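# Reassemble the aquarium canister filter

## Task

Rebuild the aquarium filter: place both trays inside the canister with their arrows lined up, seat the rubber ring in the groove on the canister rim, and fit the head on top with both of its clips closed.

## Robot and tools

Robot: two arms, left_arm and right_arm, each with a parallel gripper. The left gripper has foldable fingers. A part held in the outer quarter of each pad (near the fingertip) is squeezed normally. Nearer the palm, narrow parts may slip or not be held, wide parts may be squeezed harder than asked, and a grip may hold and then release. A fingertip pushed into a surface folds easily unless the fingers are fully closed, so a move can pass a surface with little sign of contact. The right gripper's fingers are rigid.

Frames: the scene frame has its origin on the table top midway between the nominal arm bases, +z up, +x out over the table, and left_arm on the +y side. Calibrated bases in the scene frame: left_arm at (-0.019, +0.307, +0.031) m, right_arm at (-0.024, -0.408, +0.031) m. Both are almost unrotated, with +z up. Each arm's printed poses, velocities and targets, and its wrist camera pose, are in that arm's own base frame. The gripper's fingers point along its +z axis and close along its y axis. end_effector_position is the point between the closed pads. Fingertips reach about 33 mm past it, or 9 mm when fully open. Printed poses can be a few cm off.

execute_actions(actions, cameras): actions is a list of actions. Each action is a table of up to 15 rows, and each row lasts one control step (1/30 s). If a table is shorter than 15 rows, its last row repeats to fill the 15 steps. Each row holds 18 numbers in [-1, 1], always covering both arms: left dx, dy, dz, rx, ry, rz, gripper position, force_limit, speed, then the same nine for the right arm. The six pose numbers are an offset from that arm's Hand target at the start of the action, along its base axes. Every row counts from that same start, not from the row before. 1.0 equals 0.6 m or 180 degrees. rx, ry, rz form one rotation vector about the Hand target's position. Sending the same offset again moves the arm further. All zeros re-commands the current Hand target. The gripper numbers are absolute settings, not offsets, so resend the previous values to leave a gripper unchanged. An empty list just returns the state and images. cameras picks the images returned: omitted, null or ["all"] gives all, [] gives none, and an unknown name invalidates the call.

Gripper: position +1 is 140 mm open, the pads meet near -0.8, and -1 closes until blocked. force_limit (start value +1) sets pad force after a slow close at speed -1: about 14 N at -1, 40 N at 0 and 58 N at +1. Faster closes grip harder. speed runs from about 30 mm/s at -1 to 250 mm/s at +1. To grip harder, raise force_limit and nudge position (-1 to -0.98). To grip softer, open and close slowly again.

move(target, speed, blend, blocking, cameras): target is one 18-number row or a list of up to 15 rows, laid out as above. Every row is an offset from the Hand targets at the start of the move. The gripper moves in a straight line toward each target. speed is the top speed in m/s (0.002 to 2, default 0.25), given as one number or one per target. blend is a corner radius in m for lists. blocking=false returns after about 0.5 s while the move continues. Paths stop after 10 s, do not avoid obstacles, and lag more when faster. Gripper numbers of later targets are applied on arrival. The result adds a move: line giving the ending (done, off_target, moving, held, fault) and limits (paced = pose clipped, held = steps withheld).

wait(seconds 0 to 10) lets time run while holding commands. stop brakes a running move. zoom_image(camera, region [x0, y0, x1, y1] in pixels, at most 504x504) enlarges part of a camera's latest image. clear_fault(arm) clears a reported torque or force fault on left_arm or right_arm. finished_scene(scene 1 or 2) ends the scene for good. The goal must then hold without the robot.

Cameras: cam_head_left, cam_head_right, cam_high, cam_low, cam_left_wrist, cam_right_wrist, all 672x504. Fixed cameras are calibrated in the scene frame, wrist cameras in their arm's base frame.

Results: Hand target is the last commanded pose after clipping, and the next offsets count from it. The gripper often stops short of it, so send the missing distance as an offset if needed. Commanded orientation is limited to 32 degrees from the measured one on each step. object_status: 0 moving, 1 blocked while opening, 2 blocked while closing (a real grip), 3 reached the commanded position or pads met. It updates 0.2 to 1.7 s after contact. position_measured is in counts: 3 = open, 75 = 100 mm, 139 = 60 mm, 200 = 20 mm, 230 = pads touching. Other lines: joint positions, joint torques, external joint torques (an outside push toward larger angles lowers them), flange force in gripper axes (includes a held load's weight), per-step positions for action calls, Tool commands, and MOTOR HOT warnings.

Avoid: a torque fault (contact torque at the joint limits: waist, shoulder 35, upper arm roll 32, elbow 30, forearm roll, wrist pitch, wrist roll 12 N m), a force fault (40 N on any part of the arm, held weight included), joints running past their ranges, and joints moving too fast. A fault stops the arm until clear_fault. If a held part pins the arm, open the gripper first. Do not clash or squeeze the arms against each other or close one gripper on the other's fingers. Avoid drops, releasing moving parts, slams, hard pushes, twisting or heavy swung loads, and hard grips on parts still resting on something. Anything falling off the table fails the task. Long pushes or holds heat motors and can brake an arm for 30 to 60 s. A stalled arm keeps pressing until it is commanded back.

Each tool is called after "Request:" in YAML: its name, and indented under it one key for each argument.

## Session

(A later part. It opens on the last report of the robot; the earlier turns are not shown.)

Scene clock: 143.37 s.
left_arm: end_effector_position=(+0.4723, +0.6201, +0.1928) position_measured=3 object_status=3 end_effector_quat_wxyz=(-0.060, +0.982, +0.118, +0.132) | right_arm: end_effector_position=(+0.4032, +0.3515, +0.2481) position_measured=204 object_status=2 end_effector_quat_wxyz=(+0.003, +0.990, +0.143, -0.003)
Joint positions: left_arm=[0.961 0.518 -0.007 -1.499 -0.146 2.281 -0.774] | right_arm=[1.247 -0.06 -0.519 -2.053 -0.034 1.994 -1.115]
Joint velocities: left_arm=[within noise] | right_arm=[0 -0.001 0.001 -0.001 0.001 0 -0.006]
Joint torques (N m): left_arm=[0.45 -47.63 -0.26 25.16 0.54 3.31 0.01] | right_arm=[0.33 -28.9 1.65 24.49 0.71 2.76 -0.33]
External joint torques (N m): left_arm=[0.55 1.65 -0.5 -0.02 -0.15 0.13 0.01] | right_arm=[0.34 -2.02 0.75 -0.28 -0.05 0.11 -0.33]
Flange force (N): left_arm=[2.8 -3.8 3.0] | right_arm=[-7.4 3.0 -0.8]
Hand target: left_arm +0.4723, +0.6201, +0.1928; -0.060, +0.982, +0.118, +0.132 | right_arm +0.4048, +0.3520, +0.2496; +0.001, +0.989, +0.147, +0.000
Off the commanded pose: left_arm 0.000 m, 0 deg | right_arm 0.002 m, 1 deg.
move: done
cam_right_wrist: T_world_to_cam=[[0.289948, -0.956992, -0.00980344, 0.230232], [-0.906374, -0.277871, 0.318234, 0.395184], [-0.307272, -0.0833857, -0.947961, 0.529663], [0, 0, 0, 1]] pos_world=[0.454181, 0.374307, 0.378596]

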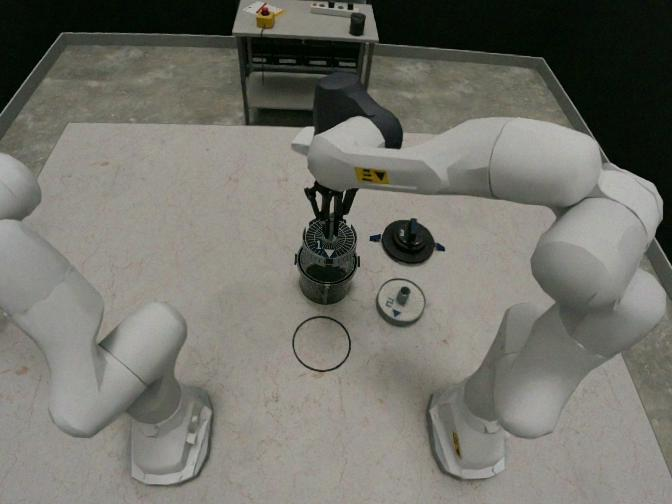

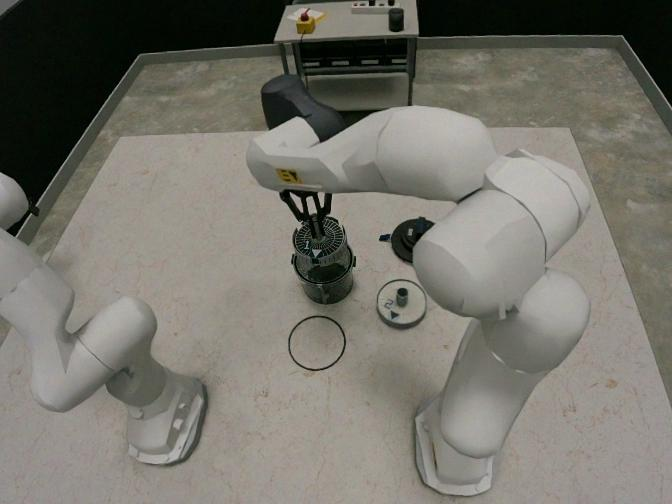

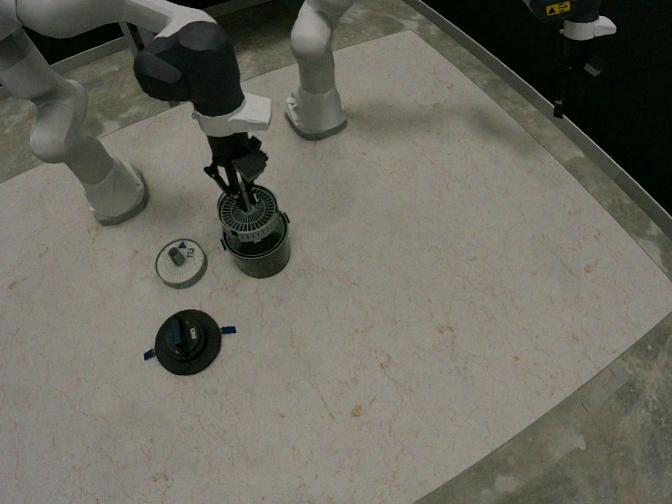

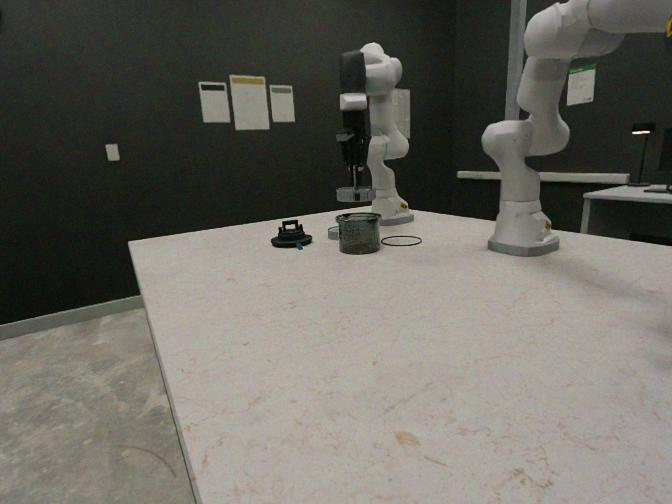

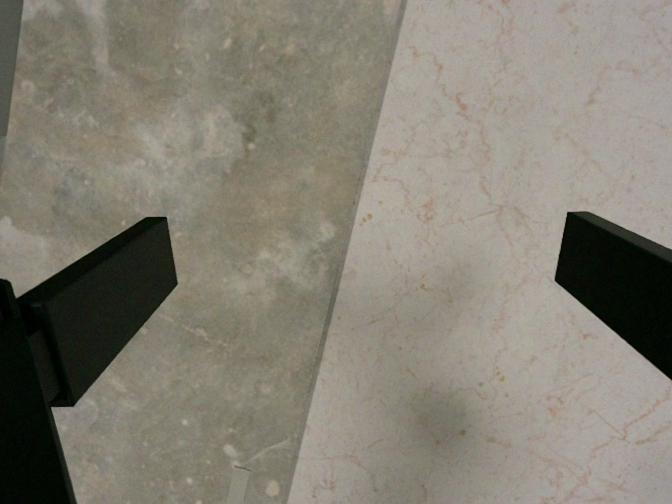

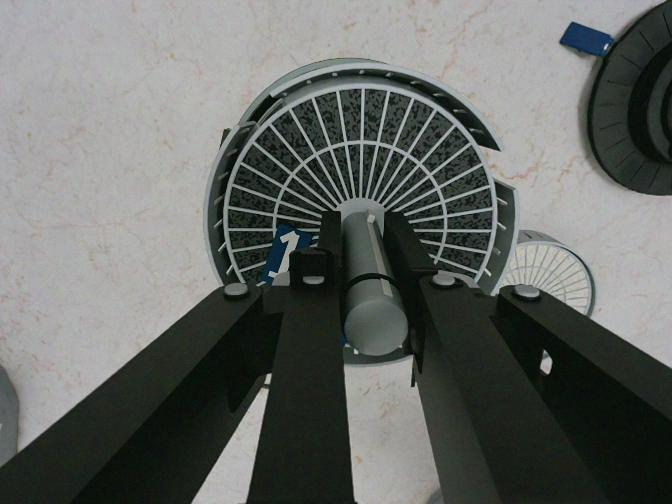

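Request:
move:
  target: [0,0,0,0,0,0,1,1,1,-0.01,0,-0.075,0,0,0,-1,-0.2,-1]
  speed: 0.1
  cameras: ["cam_head_left","cam_head_right","cam_high","cam_low","cam_right_wrist"]

Request:
zoom_image:
  camera: "cam_low"
  region: [320, 170, 400, 260]

Request:
zoom_image:
  camera: "cam_head_left"
  region: [290, 205, 370, 310]

Request:
zoom_image:
  camera: "cam_high"
  region: [200, 170, 310, 280]

Request:
zoom_image:
  camera: "cam_right_wrist"
  region: [180, 30, 560, 380]

Scene clock: 235.33 s.
left_arm: end_effector_position=(+0.4723, +0.6201, +0.1928) position_measured=3 object_status=3 end_effector_quat_wxyz=(-0.060, +0.982, +0.118, +0.132) | right_arm: end_effector_position=(+0.3983, +0.3503, +0.2043) position_measured=204 object_status=2 end_effector_quat_wxyz=(+0.004, +0.989, +0.145, -0.001)
Joint positions: left_arm=[0.961 0.518 -0.007 -1.499 -0.146 2.281 -0.774] | right_arm=[1.247 -0.034 -0.519 -2.144 -0.026 2.108 -1.119]
Joint velocities: left_arm=[within noise] | right_arm=[0 0 -0.001 0.002 0.001 0.004 -0.002]
Joint torques (N m): left_arm=[0.46 -47.7 -0.19 25.16 0.53 3.3 0.04] | right_arm=[0.28 -28.57 1.29 23.86 1.01 2.81 -0.3]
External joint torques (N m): left_arm=[0.43 1.62 -0.53 -0.05 -0.16 0.1 0.04] | right_arm=[0.34 -1.41 0.83 -0.29 0.3 0.17 -0.3]
Flange force (N): left_arm=[2.7 -3.6 2.9] | right_arm=[-4.8 1.6 -0.5]
Hand target: left_arm +0.4723, +0.6201, +0.1928; -0.060, +0.982, +0.118, +0.132 | right_arm +0.3988, +0.3520, +0.2046; +0.001, +0.989, +0.147, +0.000
Off the commanded pose: left_arm 0.000 m, 0 deg | right_arm 0.002 m, 0 deg.
move: done
cam_right_wrist: T_world_to_cam=[[0.292921, -0.956105, -0.0077066, 0.22814], [-0.906555, -0.280284, 0.315593, 0.405827], [-0.3039, -0.0854573, -0.948863, 0.486083], [0, 0, 0, 1]] pos_world=[0.448798, 0.373412, 0.334908]

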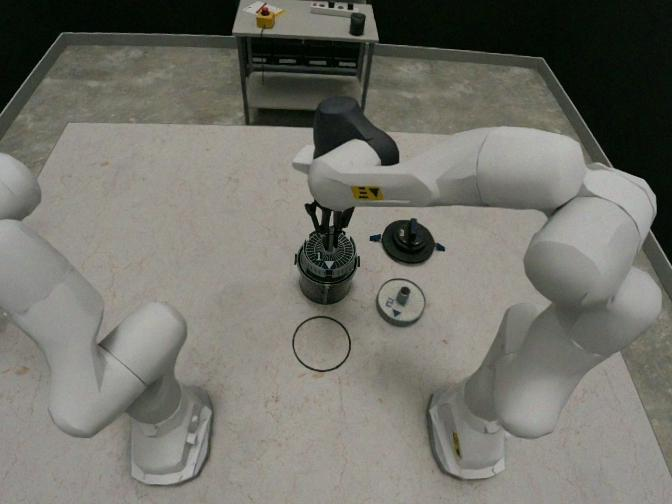

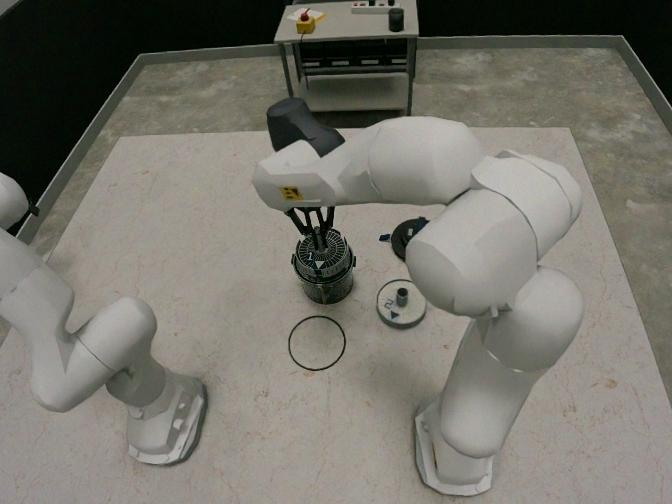

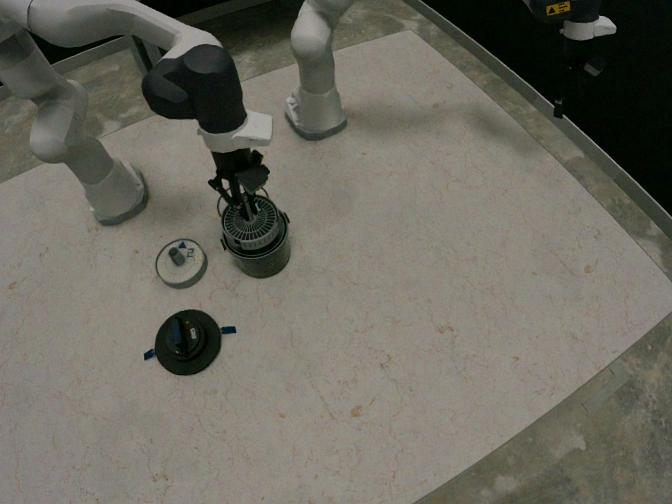

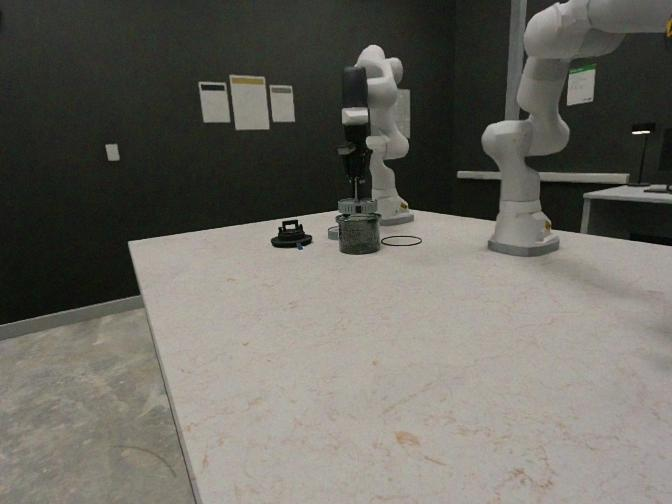

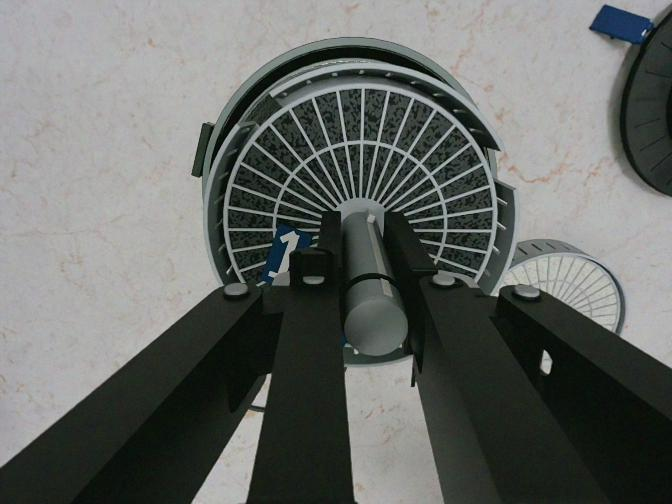

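Scaled by 5.600 from the camera's image (finer frame: 960x720).

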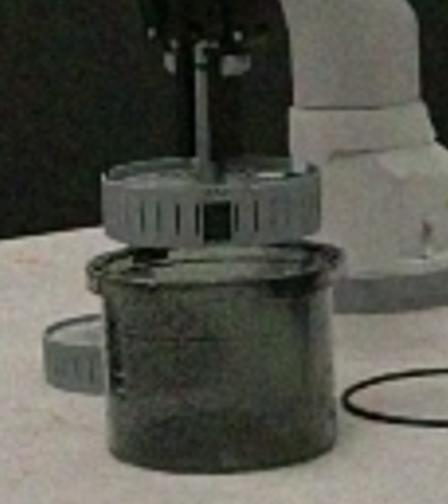

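Scaled by 4.800 from the camera's image (finer frame: 960x720).

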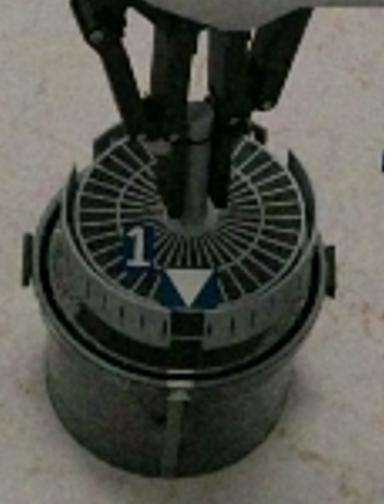

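Scaled by 4.582 from the camera's image (finer frame: 960x720).

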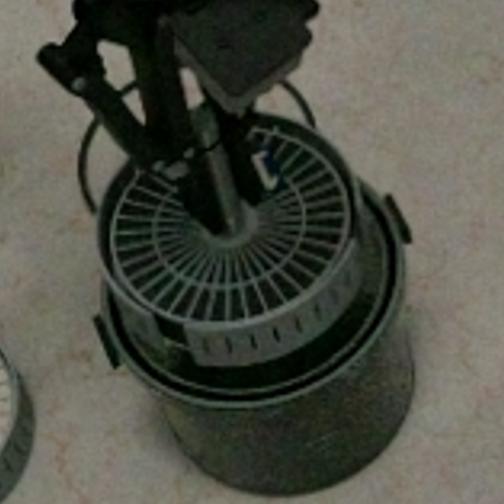

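Scaled by 1.326 from the camera's image (finer frame: 960x720).

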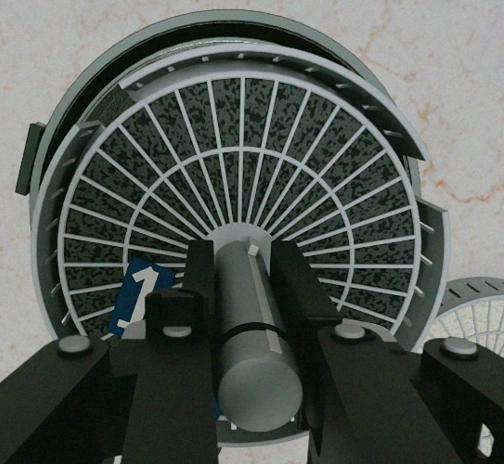

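Request:
move:
  target: [0,0,0,0,0,0,1,1,1,-0.007,-0.0025,-0.02,0,0,0,-1,-0.2,-1]
  speed: 0.05
  cameras: ["cam_head_left","cam_head_right","cam_high","cam_low","cam_right_wrist"]

Request:
zoom_image:
  camera: "cam_low"
  region: [320, 170, 400, 260]

Request:
zoom_image:
  camera: "cam_head_left"
  region: [290, 205, 370, 310]

Request:
zoom_image:
  camera: "cam_high"
  region: [200, 170, 310, 280]

Request:
zoom_image:
  camera: "cam_right_wrist"
  region: [180, 10, 560, 380]

Scene clock: 279.07 s.
left_arm: end_effector_position=(+0.4723, +0.6201, +0.1928) position_measured=3 object_status=3 end_effector_quat_wxyz=(-0.060, +0.982, +0.118, +0.132) | right_arm: end_effector_position=(+0.3950, +0.3480, +0.1926) position_measured=204 object_status=2 end_effector_quat_wxyz=(+0.003, +0.989, +0.145, -0.001)
Joint positions: left_arm=[0.961 0.518 -0.007 -1.499 -0.146 2.281 -0.774] | right_arm=[1.247 -0.034 -0.519 -2.176 -0.025 2.14 -1.12]
Joint velocities: left_arm=[within noise] | right_arm=[0 -0.001 -0.001 -0.002 -0.001 0.005 -0.001]
Joint torques (N m): left_arm=[0.49 -47.67 -0.21 25.18 0.54 3.3 0.05] | right_arm=[0.74 -28.03 1.37 23.35 0.98 2.77 -0.1]
External joint torques (N m): left_arm=[0.71 1.68 -0.37 -0.06 -0.15 0.11 0.05] | right_arm=[0.71 -0.99 0.84 -0.64 0.28 0.12 -0.1]
Flange force (N): left_arm=[2.6 -4.0 3.0] | right_arm=[-5.2 1.0 0.1]
Hand target: left_arm +0.4723, +0.6201, +0.1928; -0.060, +0.982, +0.118, +0.132 | right_arm +0.3946, +0.3505, +0.1926; +0.001, +0.989, +0.147, +0.000
Off the commanded pose: left_arm 0.000 m, 0 deg | right_arm 0.003 m, 0 deg.
move: done
cam_right_wrist: T_world_to_cam=[[0.293934, -0.955788, -0.00842018, 0.226387], [-0.906289, -0.281489, 0.315283, 0.406289], [-0.303714, -0.0850413, -0.94896, 0.473567], [0, 0, 0, 1]] pos_world=[0.445501, 0.371017, 0.323206]

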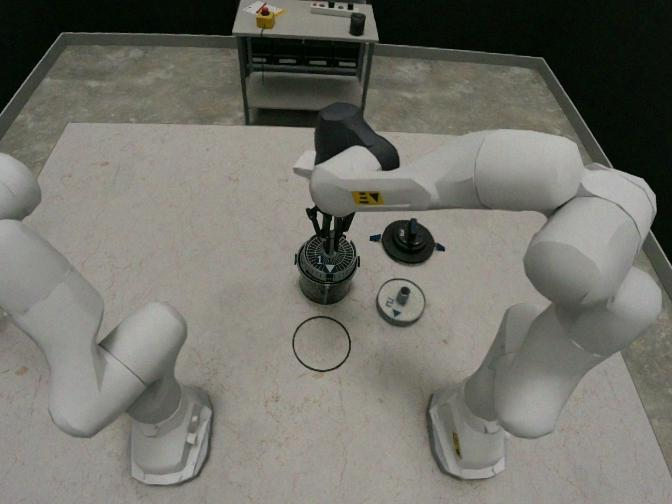

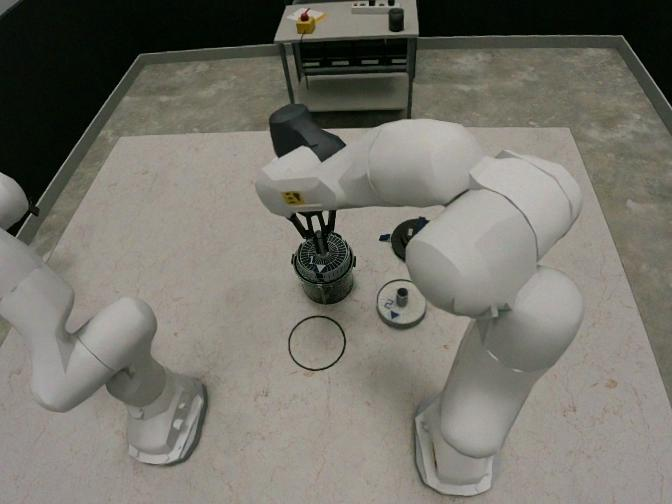

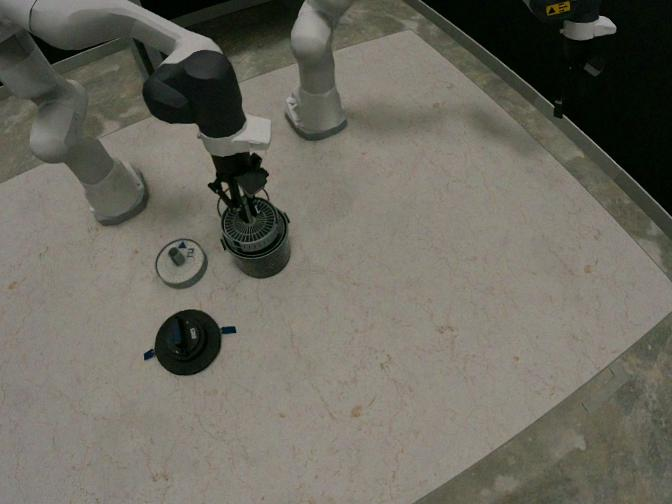

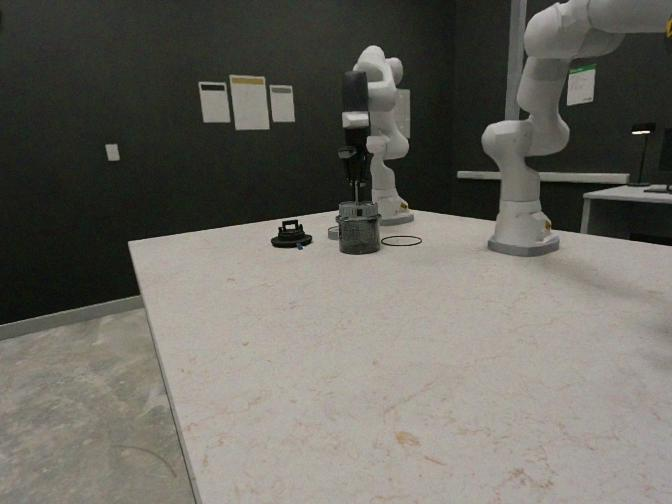

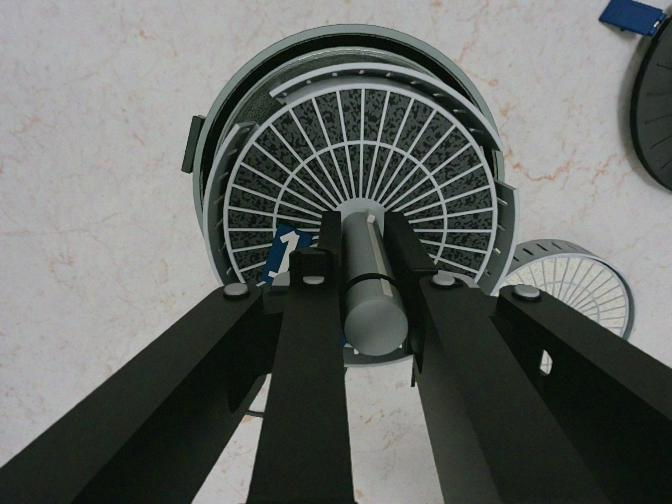

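Scaled by 5.600 from the camera's image (finer frame: 960x720).

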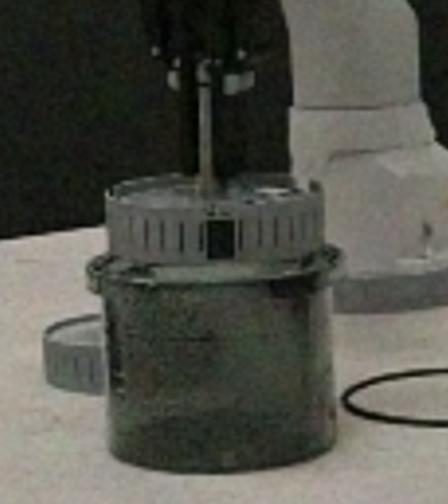

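Scaled by 4.800 from the camera's image (finer frame: 960x720).

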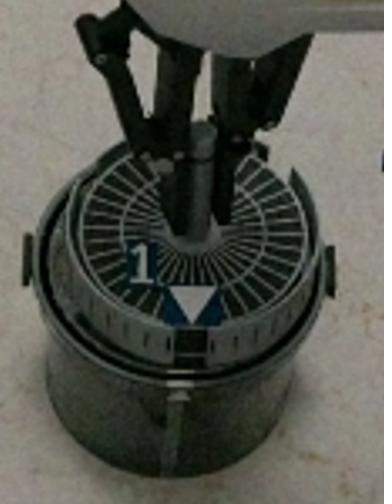

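Scaled by 4.582 from the camera's image (finer frame: 960x720).

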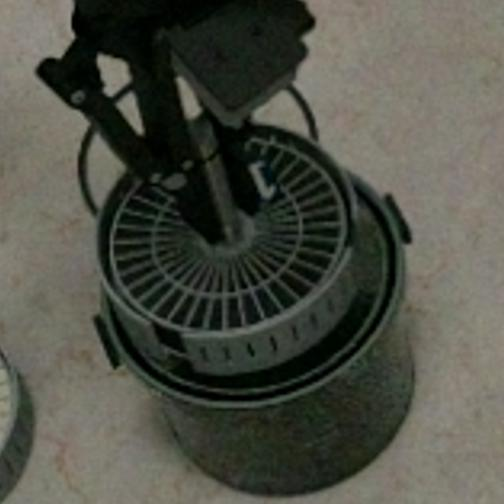

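Scaled by 1.326 from the camera's image (finer frame: 960x720).

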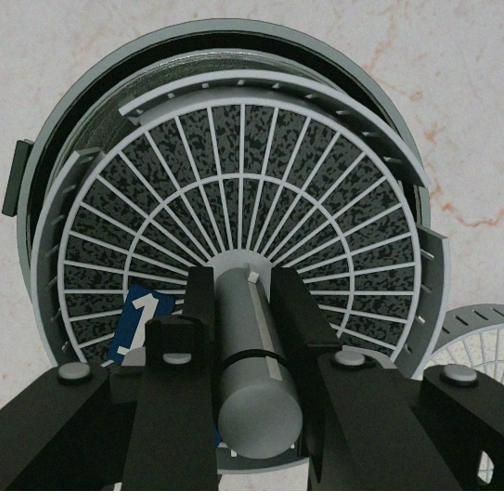

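Request:
move:
  target: [0,0,0,0,0,0,1,1,1,0.005,0.0083,0,0,0,0,-1,-0.2,-1]
  speed: 0.05
  cameras: ["cam_head_left","cam_head_right","cam_high","cam_low","cam_right_wrist"]

Request:
zoom_image:
  camera: "cam_low"
  region: [320, 170, 400, 260]

Request:
zoom_image:
  camera: "cam_head_left"
  region: [290, 205, 370, 310]

Request:
zoom_image:
  camera: "cam_high"
  region: [200, 170, 310, 280]

Request:
zoom_image:
  camera: "cam_head_right"
  region: [280, 205, 370, 310]

Scene clock: 305.00 s.
left_arm: end_effector_position=(+0.4723, +0.6201, +0.1928) position_measured=3 object_status=3 end_effector_quat_wxyz=(-0.060, +0.982, +0.118, +0.132) | right_arm: end_effector_position=(+0.3983, +0.3532, +0.1923) position_measured=204 object_status=2 end_effector_quat_wxyz=(+0.003, +0.990, +0.143, +0.000)
Joint positions: left_arm=[0.961 0.518 -0.007 -1.499 -0.146 2.281 -0.774] | right_arm=[1.248 -0.016 -0.519 -2.158 -0.015 2.141 -1.121]
Joint torques (N m): left_arm=[0.48 -47.63 -0.24 25.09 0.54 3.33 0.03] | right_arm=[0.78 -28.31 1.11 24.1 0.99 2.61 -0.41]
External joint torques (N m): left_arm=[0.35 1.87 -0.67 -0.21 -0.16 0.12 0.03] | right_arm=[0.95 -0.6 1.03 0.13 0.3 -0.03 -0.41]
Flange force (N): left_arm=[2.6 -3.4 3.4] | right_arm=[-1.1 -0.7 -0.7]
Hand target: left_arm +0.4723, +0.6201, +0.1928; -0.060, +0.982, +0.118, +0.132 | right_arm +0.3976, +0.3555, +0.1926; +0.001, +0.989, +0.147, +0.000
Off the commanded pose: left_arm 0.000 m, 0 deg | right_arm 0.002 m, 0 deg.
move: done
cam_right_wrist: T_world_to_cam=[[0.290629, -0.95679, -0.00940935, 0.232238], [-0.907835, -0.278839, 0.313183, 0.410851], [-0.302274, -0.0824779, -0.949646, 0.473432], [0, 0, 0, 1]] pos_world=[0.448596, 0.375812, 0.323107]

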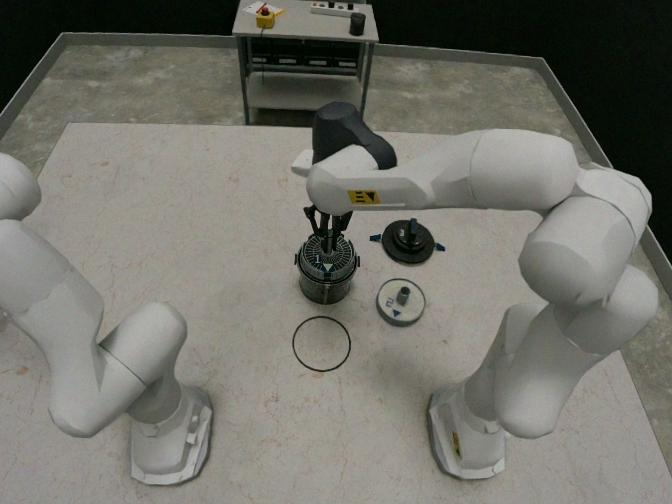

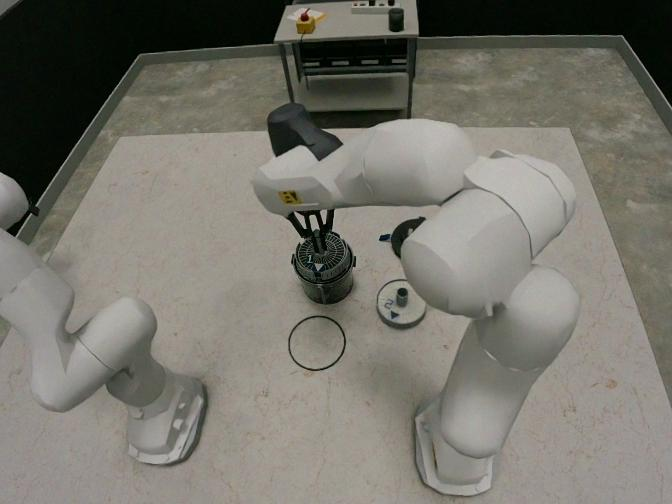

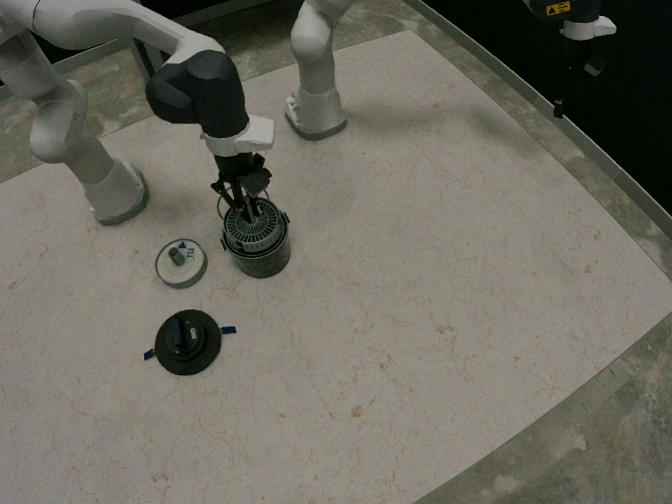

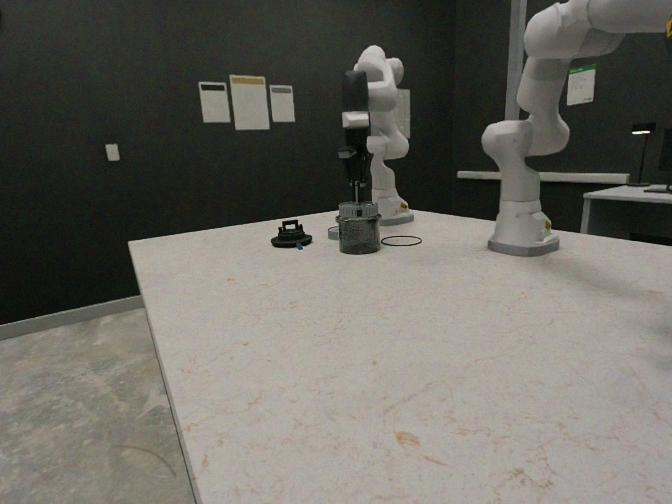

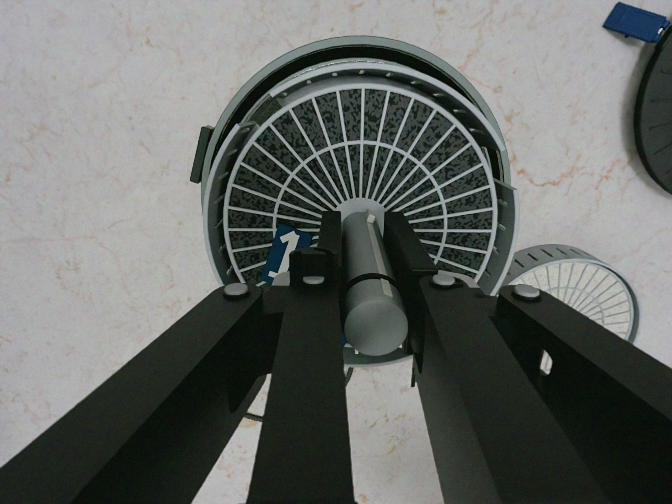

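Scaled by 5.600 from the camera's image (finer frame: 960x720).

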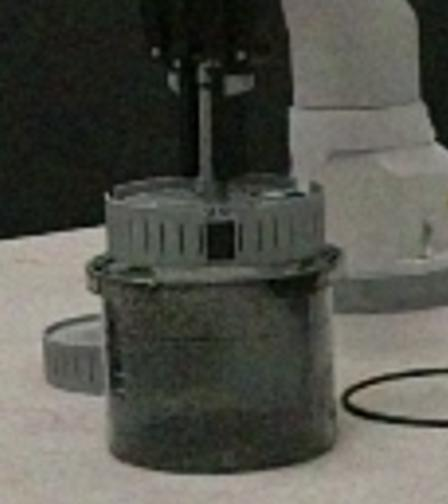

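Scaled by 4.800 from the camera's image (finer frame: 960x720).

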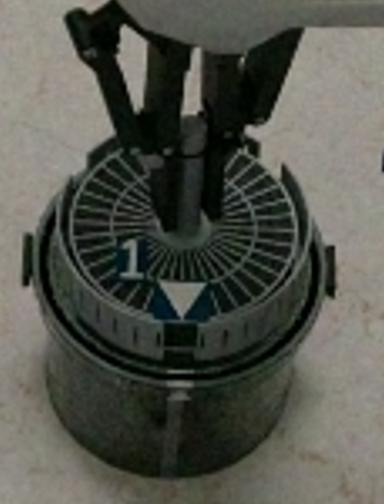

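Scaled by 4.582 from the camera's image (finer frame: 960x720).

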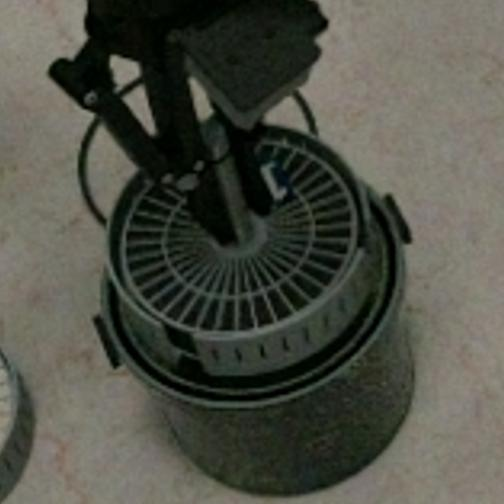

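Scaled by 4.800 from the camera's image (finer frame: 960x720).

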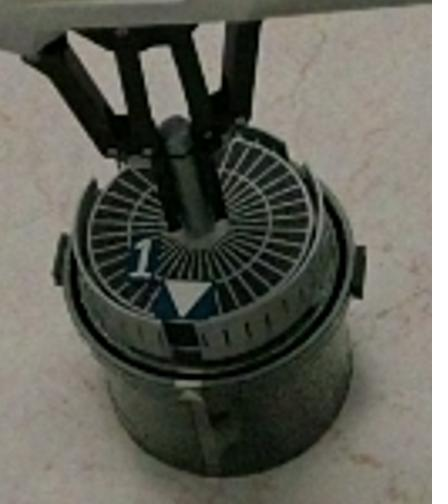

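Request:
move:
  target: [0,0,0,0,0,0,1,1,1,0.002,0,-0.035,0,0,0,-1,-0.2,-1]
  speed: 0.04
  cameras: ["cam_head_left","cam_head_right","cam_high","cam_low","cam_right_wrist"]

Request:
zoom_image:
  camera: "cam_low"
  region: [320, 170, 400, 260]

Request:
zoom_image:
  camera: "cam_head_left"
  region: [290, 205, 370, 310]

Request:
zoom_image:
  camera: "cam_high"
  region: [200, 170, 310, 280]

Request:
zoom_image:
  camera: "cam_right_wrist"
  region: [180, 10, 560, 380]

Scene clock: 317.70 s.
left_arm: end_effector_position=(+0.4723, +0.6201, +0.1928) position_measured=3 object_status=3 end_effector_quat_wxyz=(-0.060, +0.982, +0.118, +0.132) | right_arm: end_effector_position=(+0.3978, +0.3548, +0.1720) position_measured=204 object_status=2 end_effector_quat_wxyz=(+0.003, +0.989, +0.145, -0.001)
Joint positions: left_arm=[0.961 0.518 -0.007 -1.499 -0.146 2.281 -0.774] | right_arm=[1.248 0.015 -0.519 -2.181 0.003 2.189 -1.135]
Joint velocities: left_arm=[within noise] | right_arm=[-0.001 0 0 -0.003 0.001 0.002 -0.006]
Joint torques (N m): left_arm=[0.53 -47.68 -0.23 25.17 0.55 3.29 0] | right_arm=[0.14 -28.89 0.76 23.15 1.12 2.74 -0.29]
External joint torques (N m): left_arm=[0.42 1.56 -0.63 0 -0.14 0.1 0] | right_arm=[0.18 -0.43 1.02 -0.57 0.45 0.08 -0.29]
Flange force (N): left_arm=[2.9 -3.6 2.8] | right_arm=[-2.3 0.5 0.8]
Hand target: left_arm +0.4723, +0.6201, +0.1928; -0.060, +0.982, +0.118, +0.132 | right_arm +0.3988, +0.3555, +0.1716; +0.001, +0.989, +0.147, +0.000
Off the commanded pose: left_arm 0.000 m, 0 deg | right_arm 0.001 m, 0 deg.
move: done
cam_right_wrist: T_world_to_cam=[[0.294227, -0.955697, -0.00854069, 0.231791], [-0.906403, -0.281863, 0.314622, 0.417539], [-0.30309, -0.0848289, -0.949179, 0.455124], [0, 0, 0, 1]] pos_world=[0.448204, 0.377819, 0.302607]

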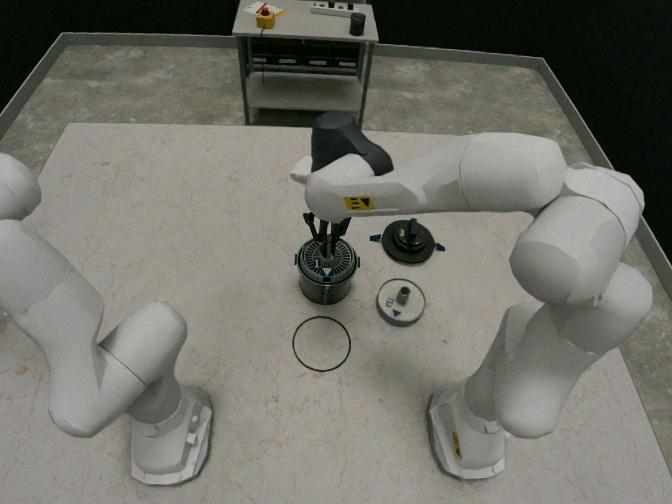

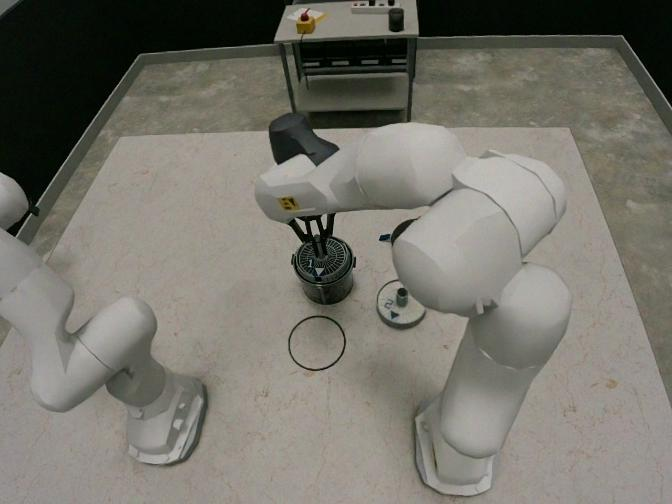

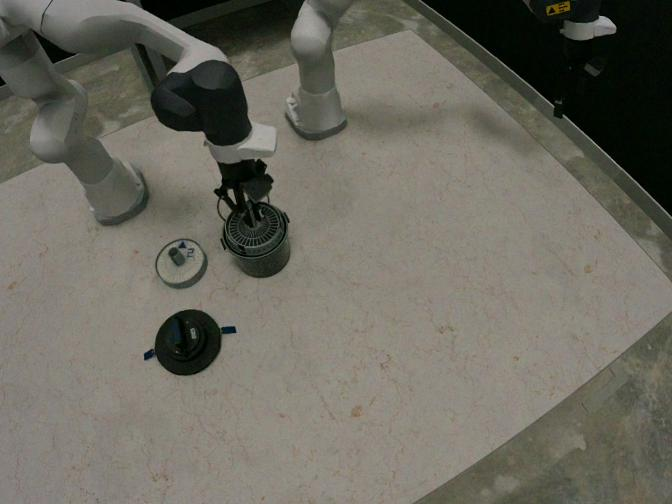

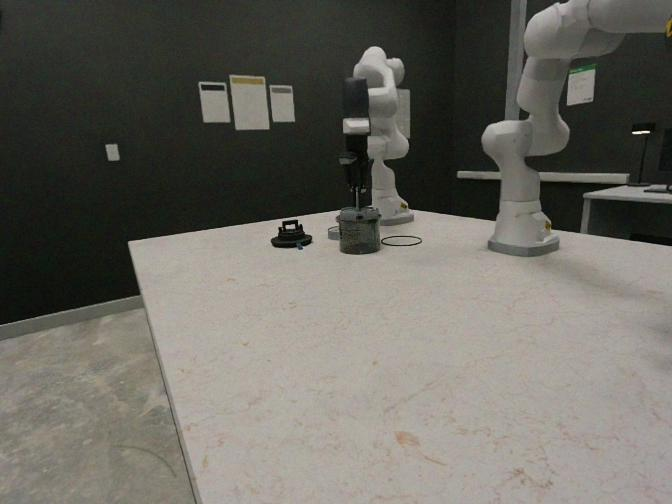

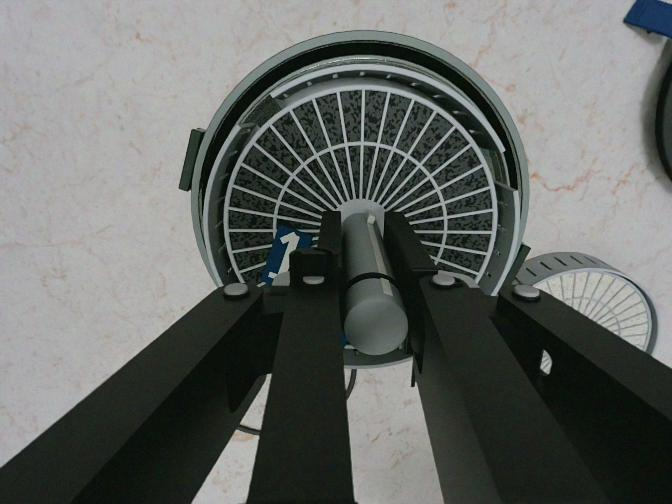

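Scaled by 5.600 from the camera's image (finer frame: 960x720).

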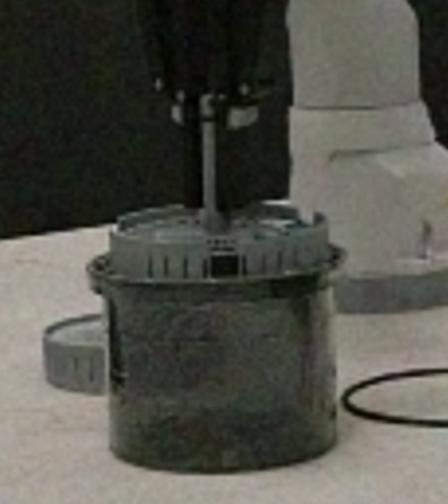

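Scaled by 4.800 from the camera's image (finer frame: 960x720).

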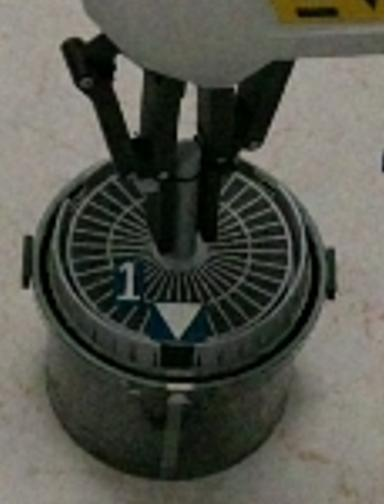

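Scaled by 4.582 from the camera's image (finer frame: 960x720).

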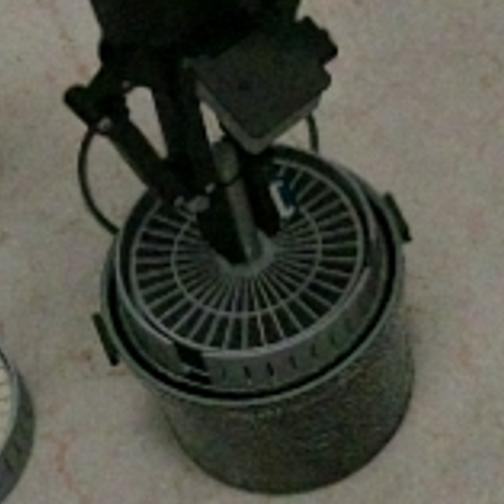

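Scaled by 1.326 from the camera's image (finer frame: 960x720).

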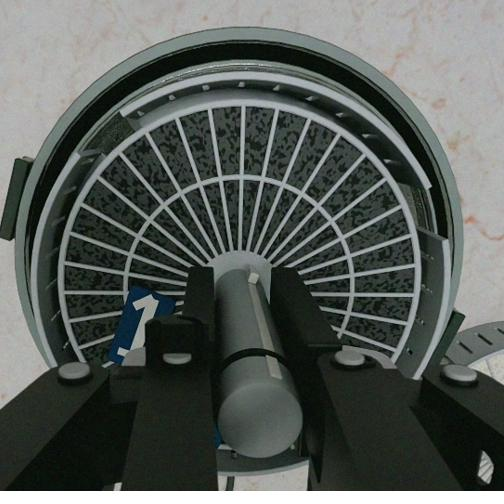

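Request:
move:
  target: [0,0,0,0,0,0,1,1,1,0.001,-0.001,-0.11,0,0,0,-1,-0.2,-1]
  speed: 0.05
  cameras: ["cam_head_left","cam_low","cam_right_wrist"]

Request:
zoom_image:
  camera: "cam_low"
  region: [320, 170, 400, 260]

Request:
zoom_image:
  camera: "cam_head_left"
  region: [290, 205, 370, 310]

Scene clock: 325.53 s.
left_arm: end_effector_position=(+0.4723, +0.6201, +0.1928) position_measured=3 object_status=3 end_effector_quat_wxyz=(-0.060, +0.982, +0.118, +0.132) | right_arm: end_effector_position=(+0.3990, +0.3539, +0.1060) position_measured=204 object_status=2 end_effector_quat_wxyz=(+0.003, +0.990, +0.144, -0.001)
Joint positions: left_arm=[0.961 0.518 -0.007 -1.499 -0.146 2.281 -0.774] | right_arm=[1.24 0.127 -0.517 -2.245 0.082 2.349 -1.192]
Joint velocities: left_arm=[within noise] | right_arm=[-0.001 0.001 -0.001 0.001 0 -0.001 -0.007]
Joint torques (N m): left_arm=[0.48 -47.69 -0.24 25.14 0.54 3.31 0] | right_arm=[0.02 -31.13 -1.01 21.48 0.92 2.71 -0.26]
External joint torques (N m): left_arm=[0.35 1.7 -0.65 -0.11 -0.15 0.12 0] | right_arm=[-0.09 -0.54 0.73 -0.72 0.32 0.05 -0.26]
Flange force (N): left_arm=[2.8 -3.4 3.1] | right_arm=[-2.7 1.3 0.6]
Hand target: left_arm +0.4723, +0.6201, +0.1928; -0.060, +0.982, +0.118, +0.132 | right_arm +0.3994, +0.3549, +0.1056; +0.001, +0.989, +0.147, +0.000
Off the commanded pose: left_arm 0.000 m, 0 deg | right_arm 0.001 m, 0 deg.
move: done
cam_right_wrist: T_world_to_cam=[[0.29227, -0.95629, -0.00940004, 0.231128], [-0.906869, -0.280259, 0.314713, 0.438659], [-0.303591, -0.0834564, -0.94914, 0.392443], [0, 0, 0, 1]] pos_world=[0.449397, 0.376715, 0.236604]

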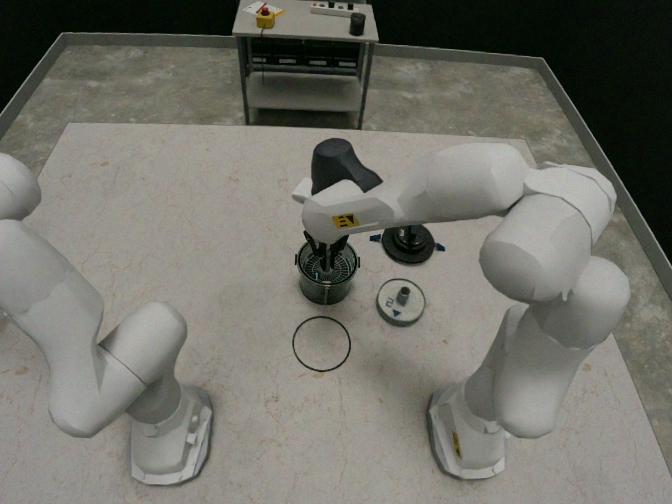

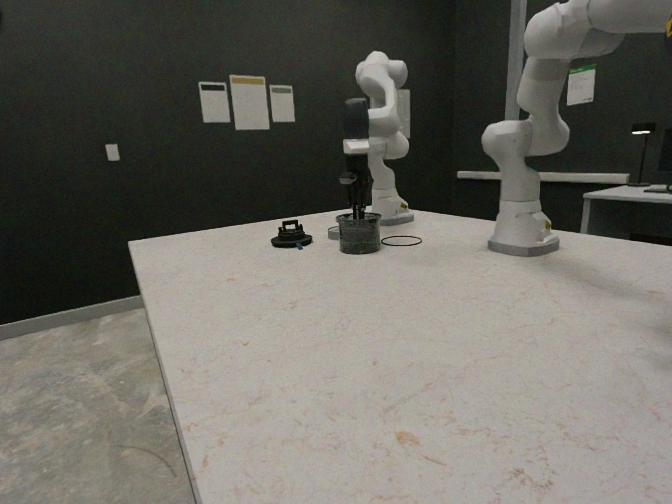

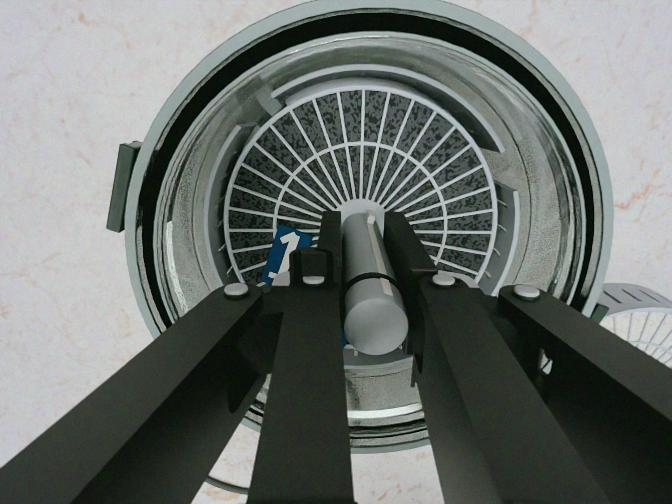

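Scaled by 5.600 from the camera's image (finer frame: 960x720).

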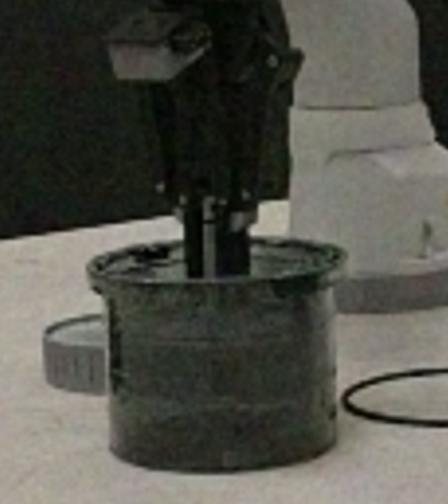

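Scaled by 4.800 from the camera's image (finer frame: 960x720).

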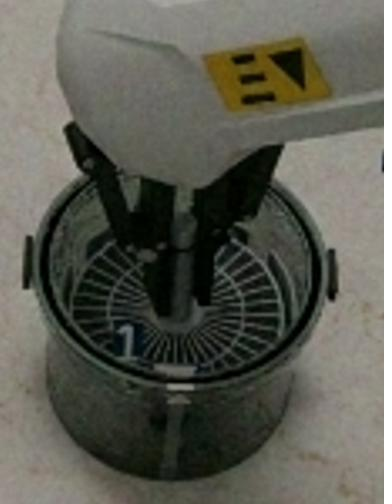

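Request:
zoom_image:
  camera: "cam_right_wrist"
  region: [110, 0, 614, 400]

Scaled by 1.000.

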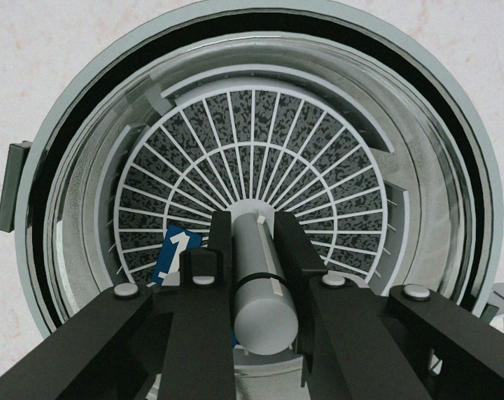

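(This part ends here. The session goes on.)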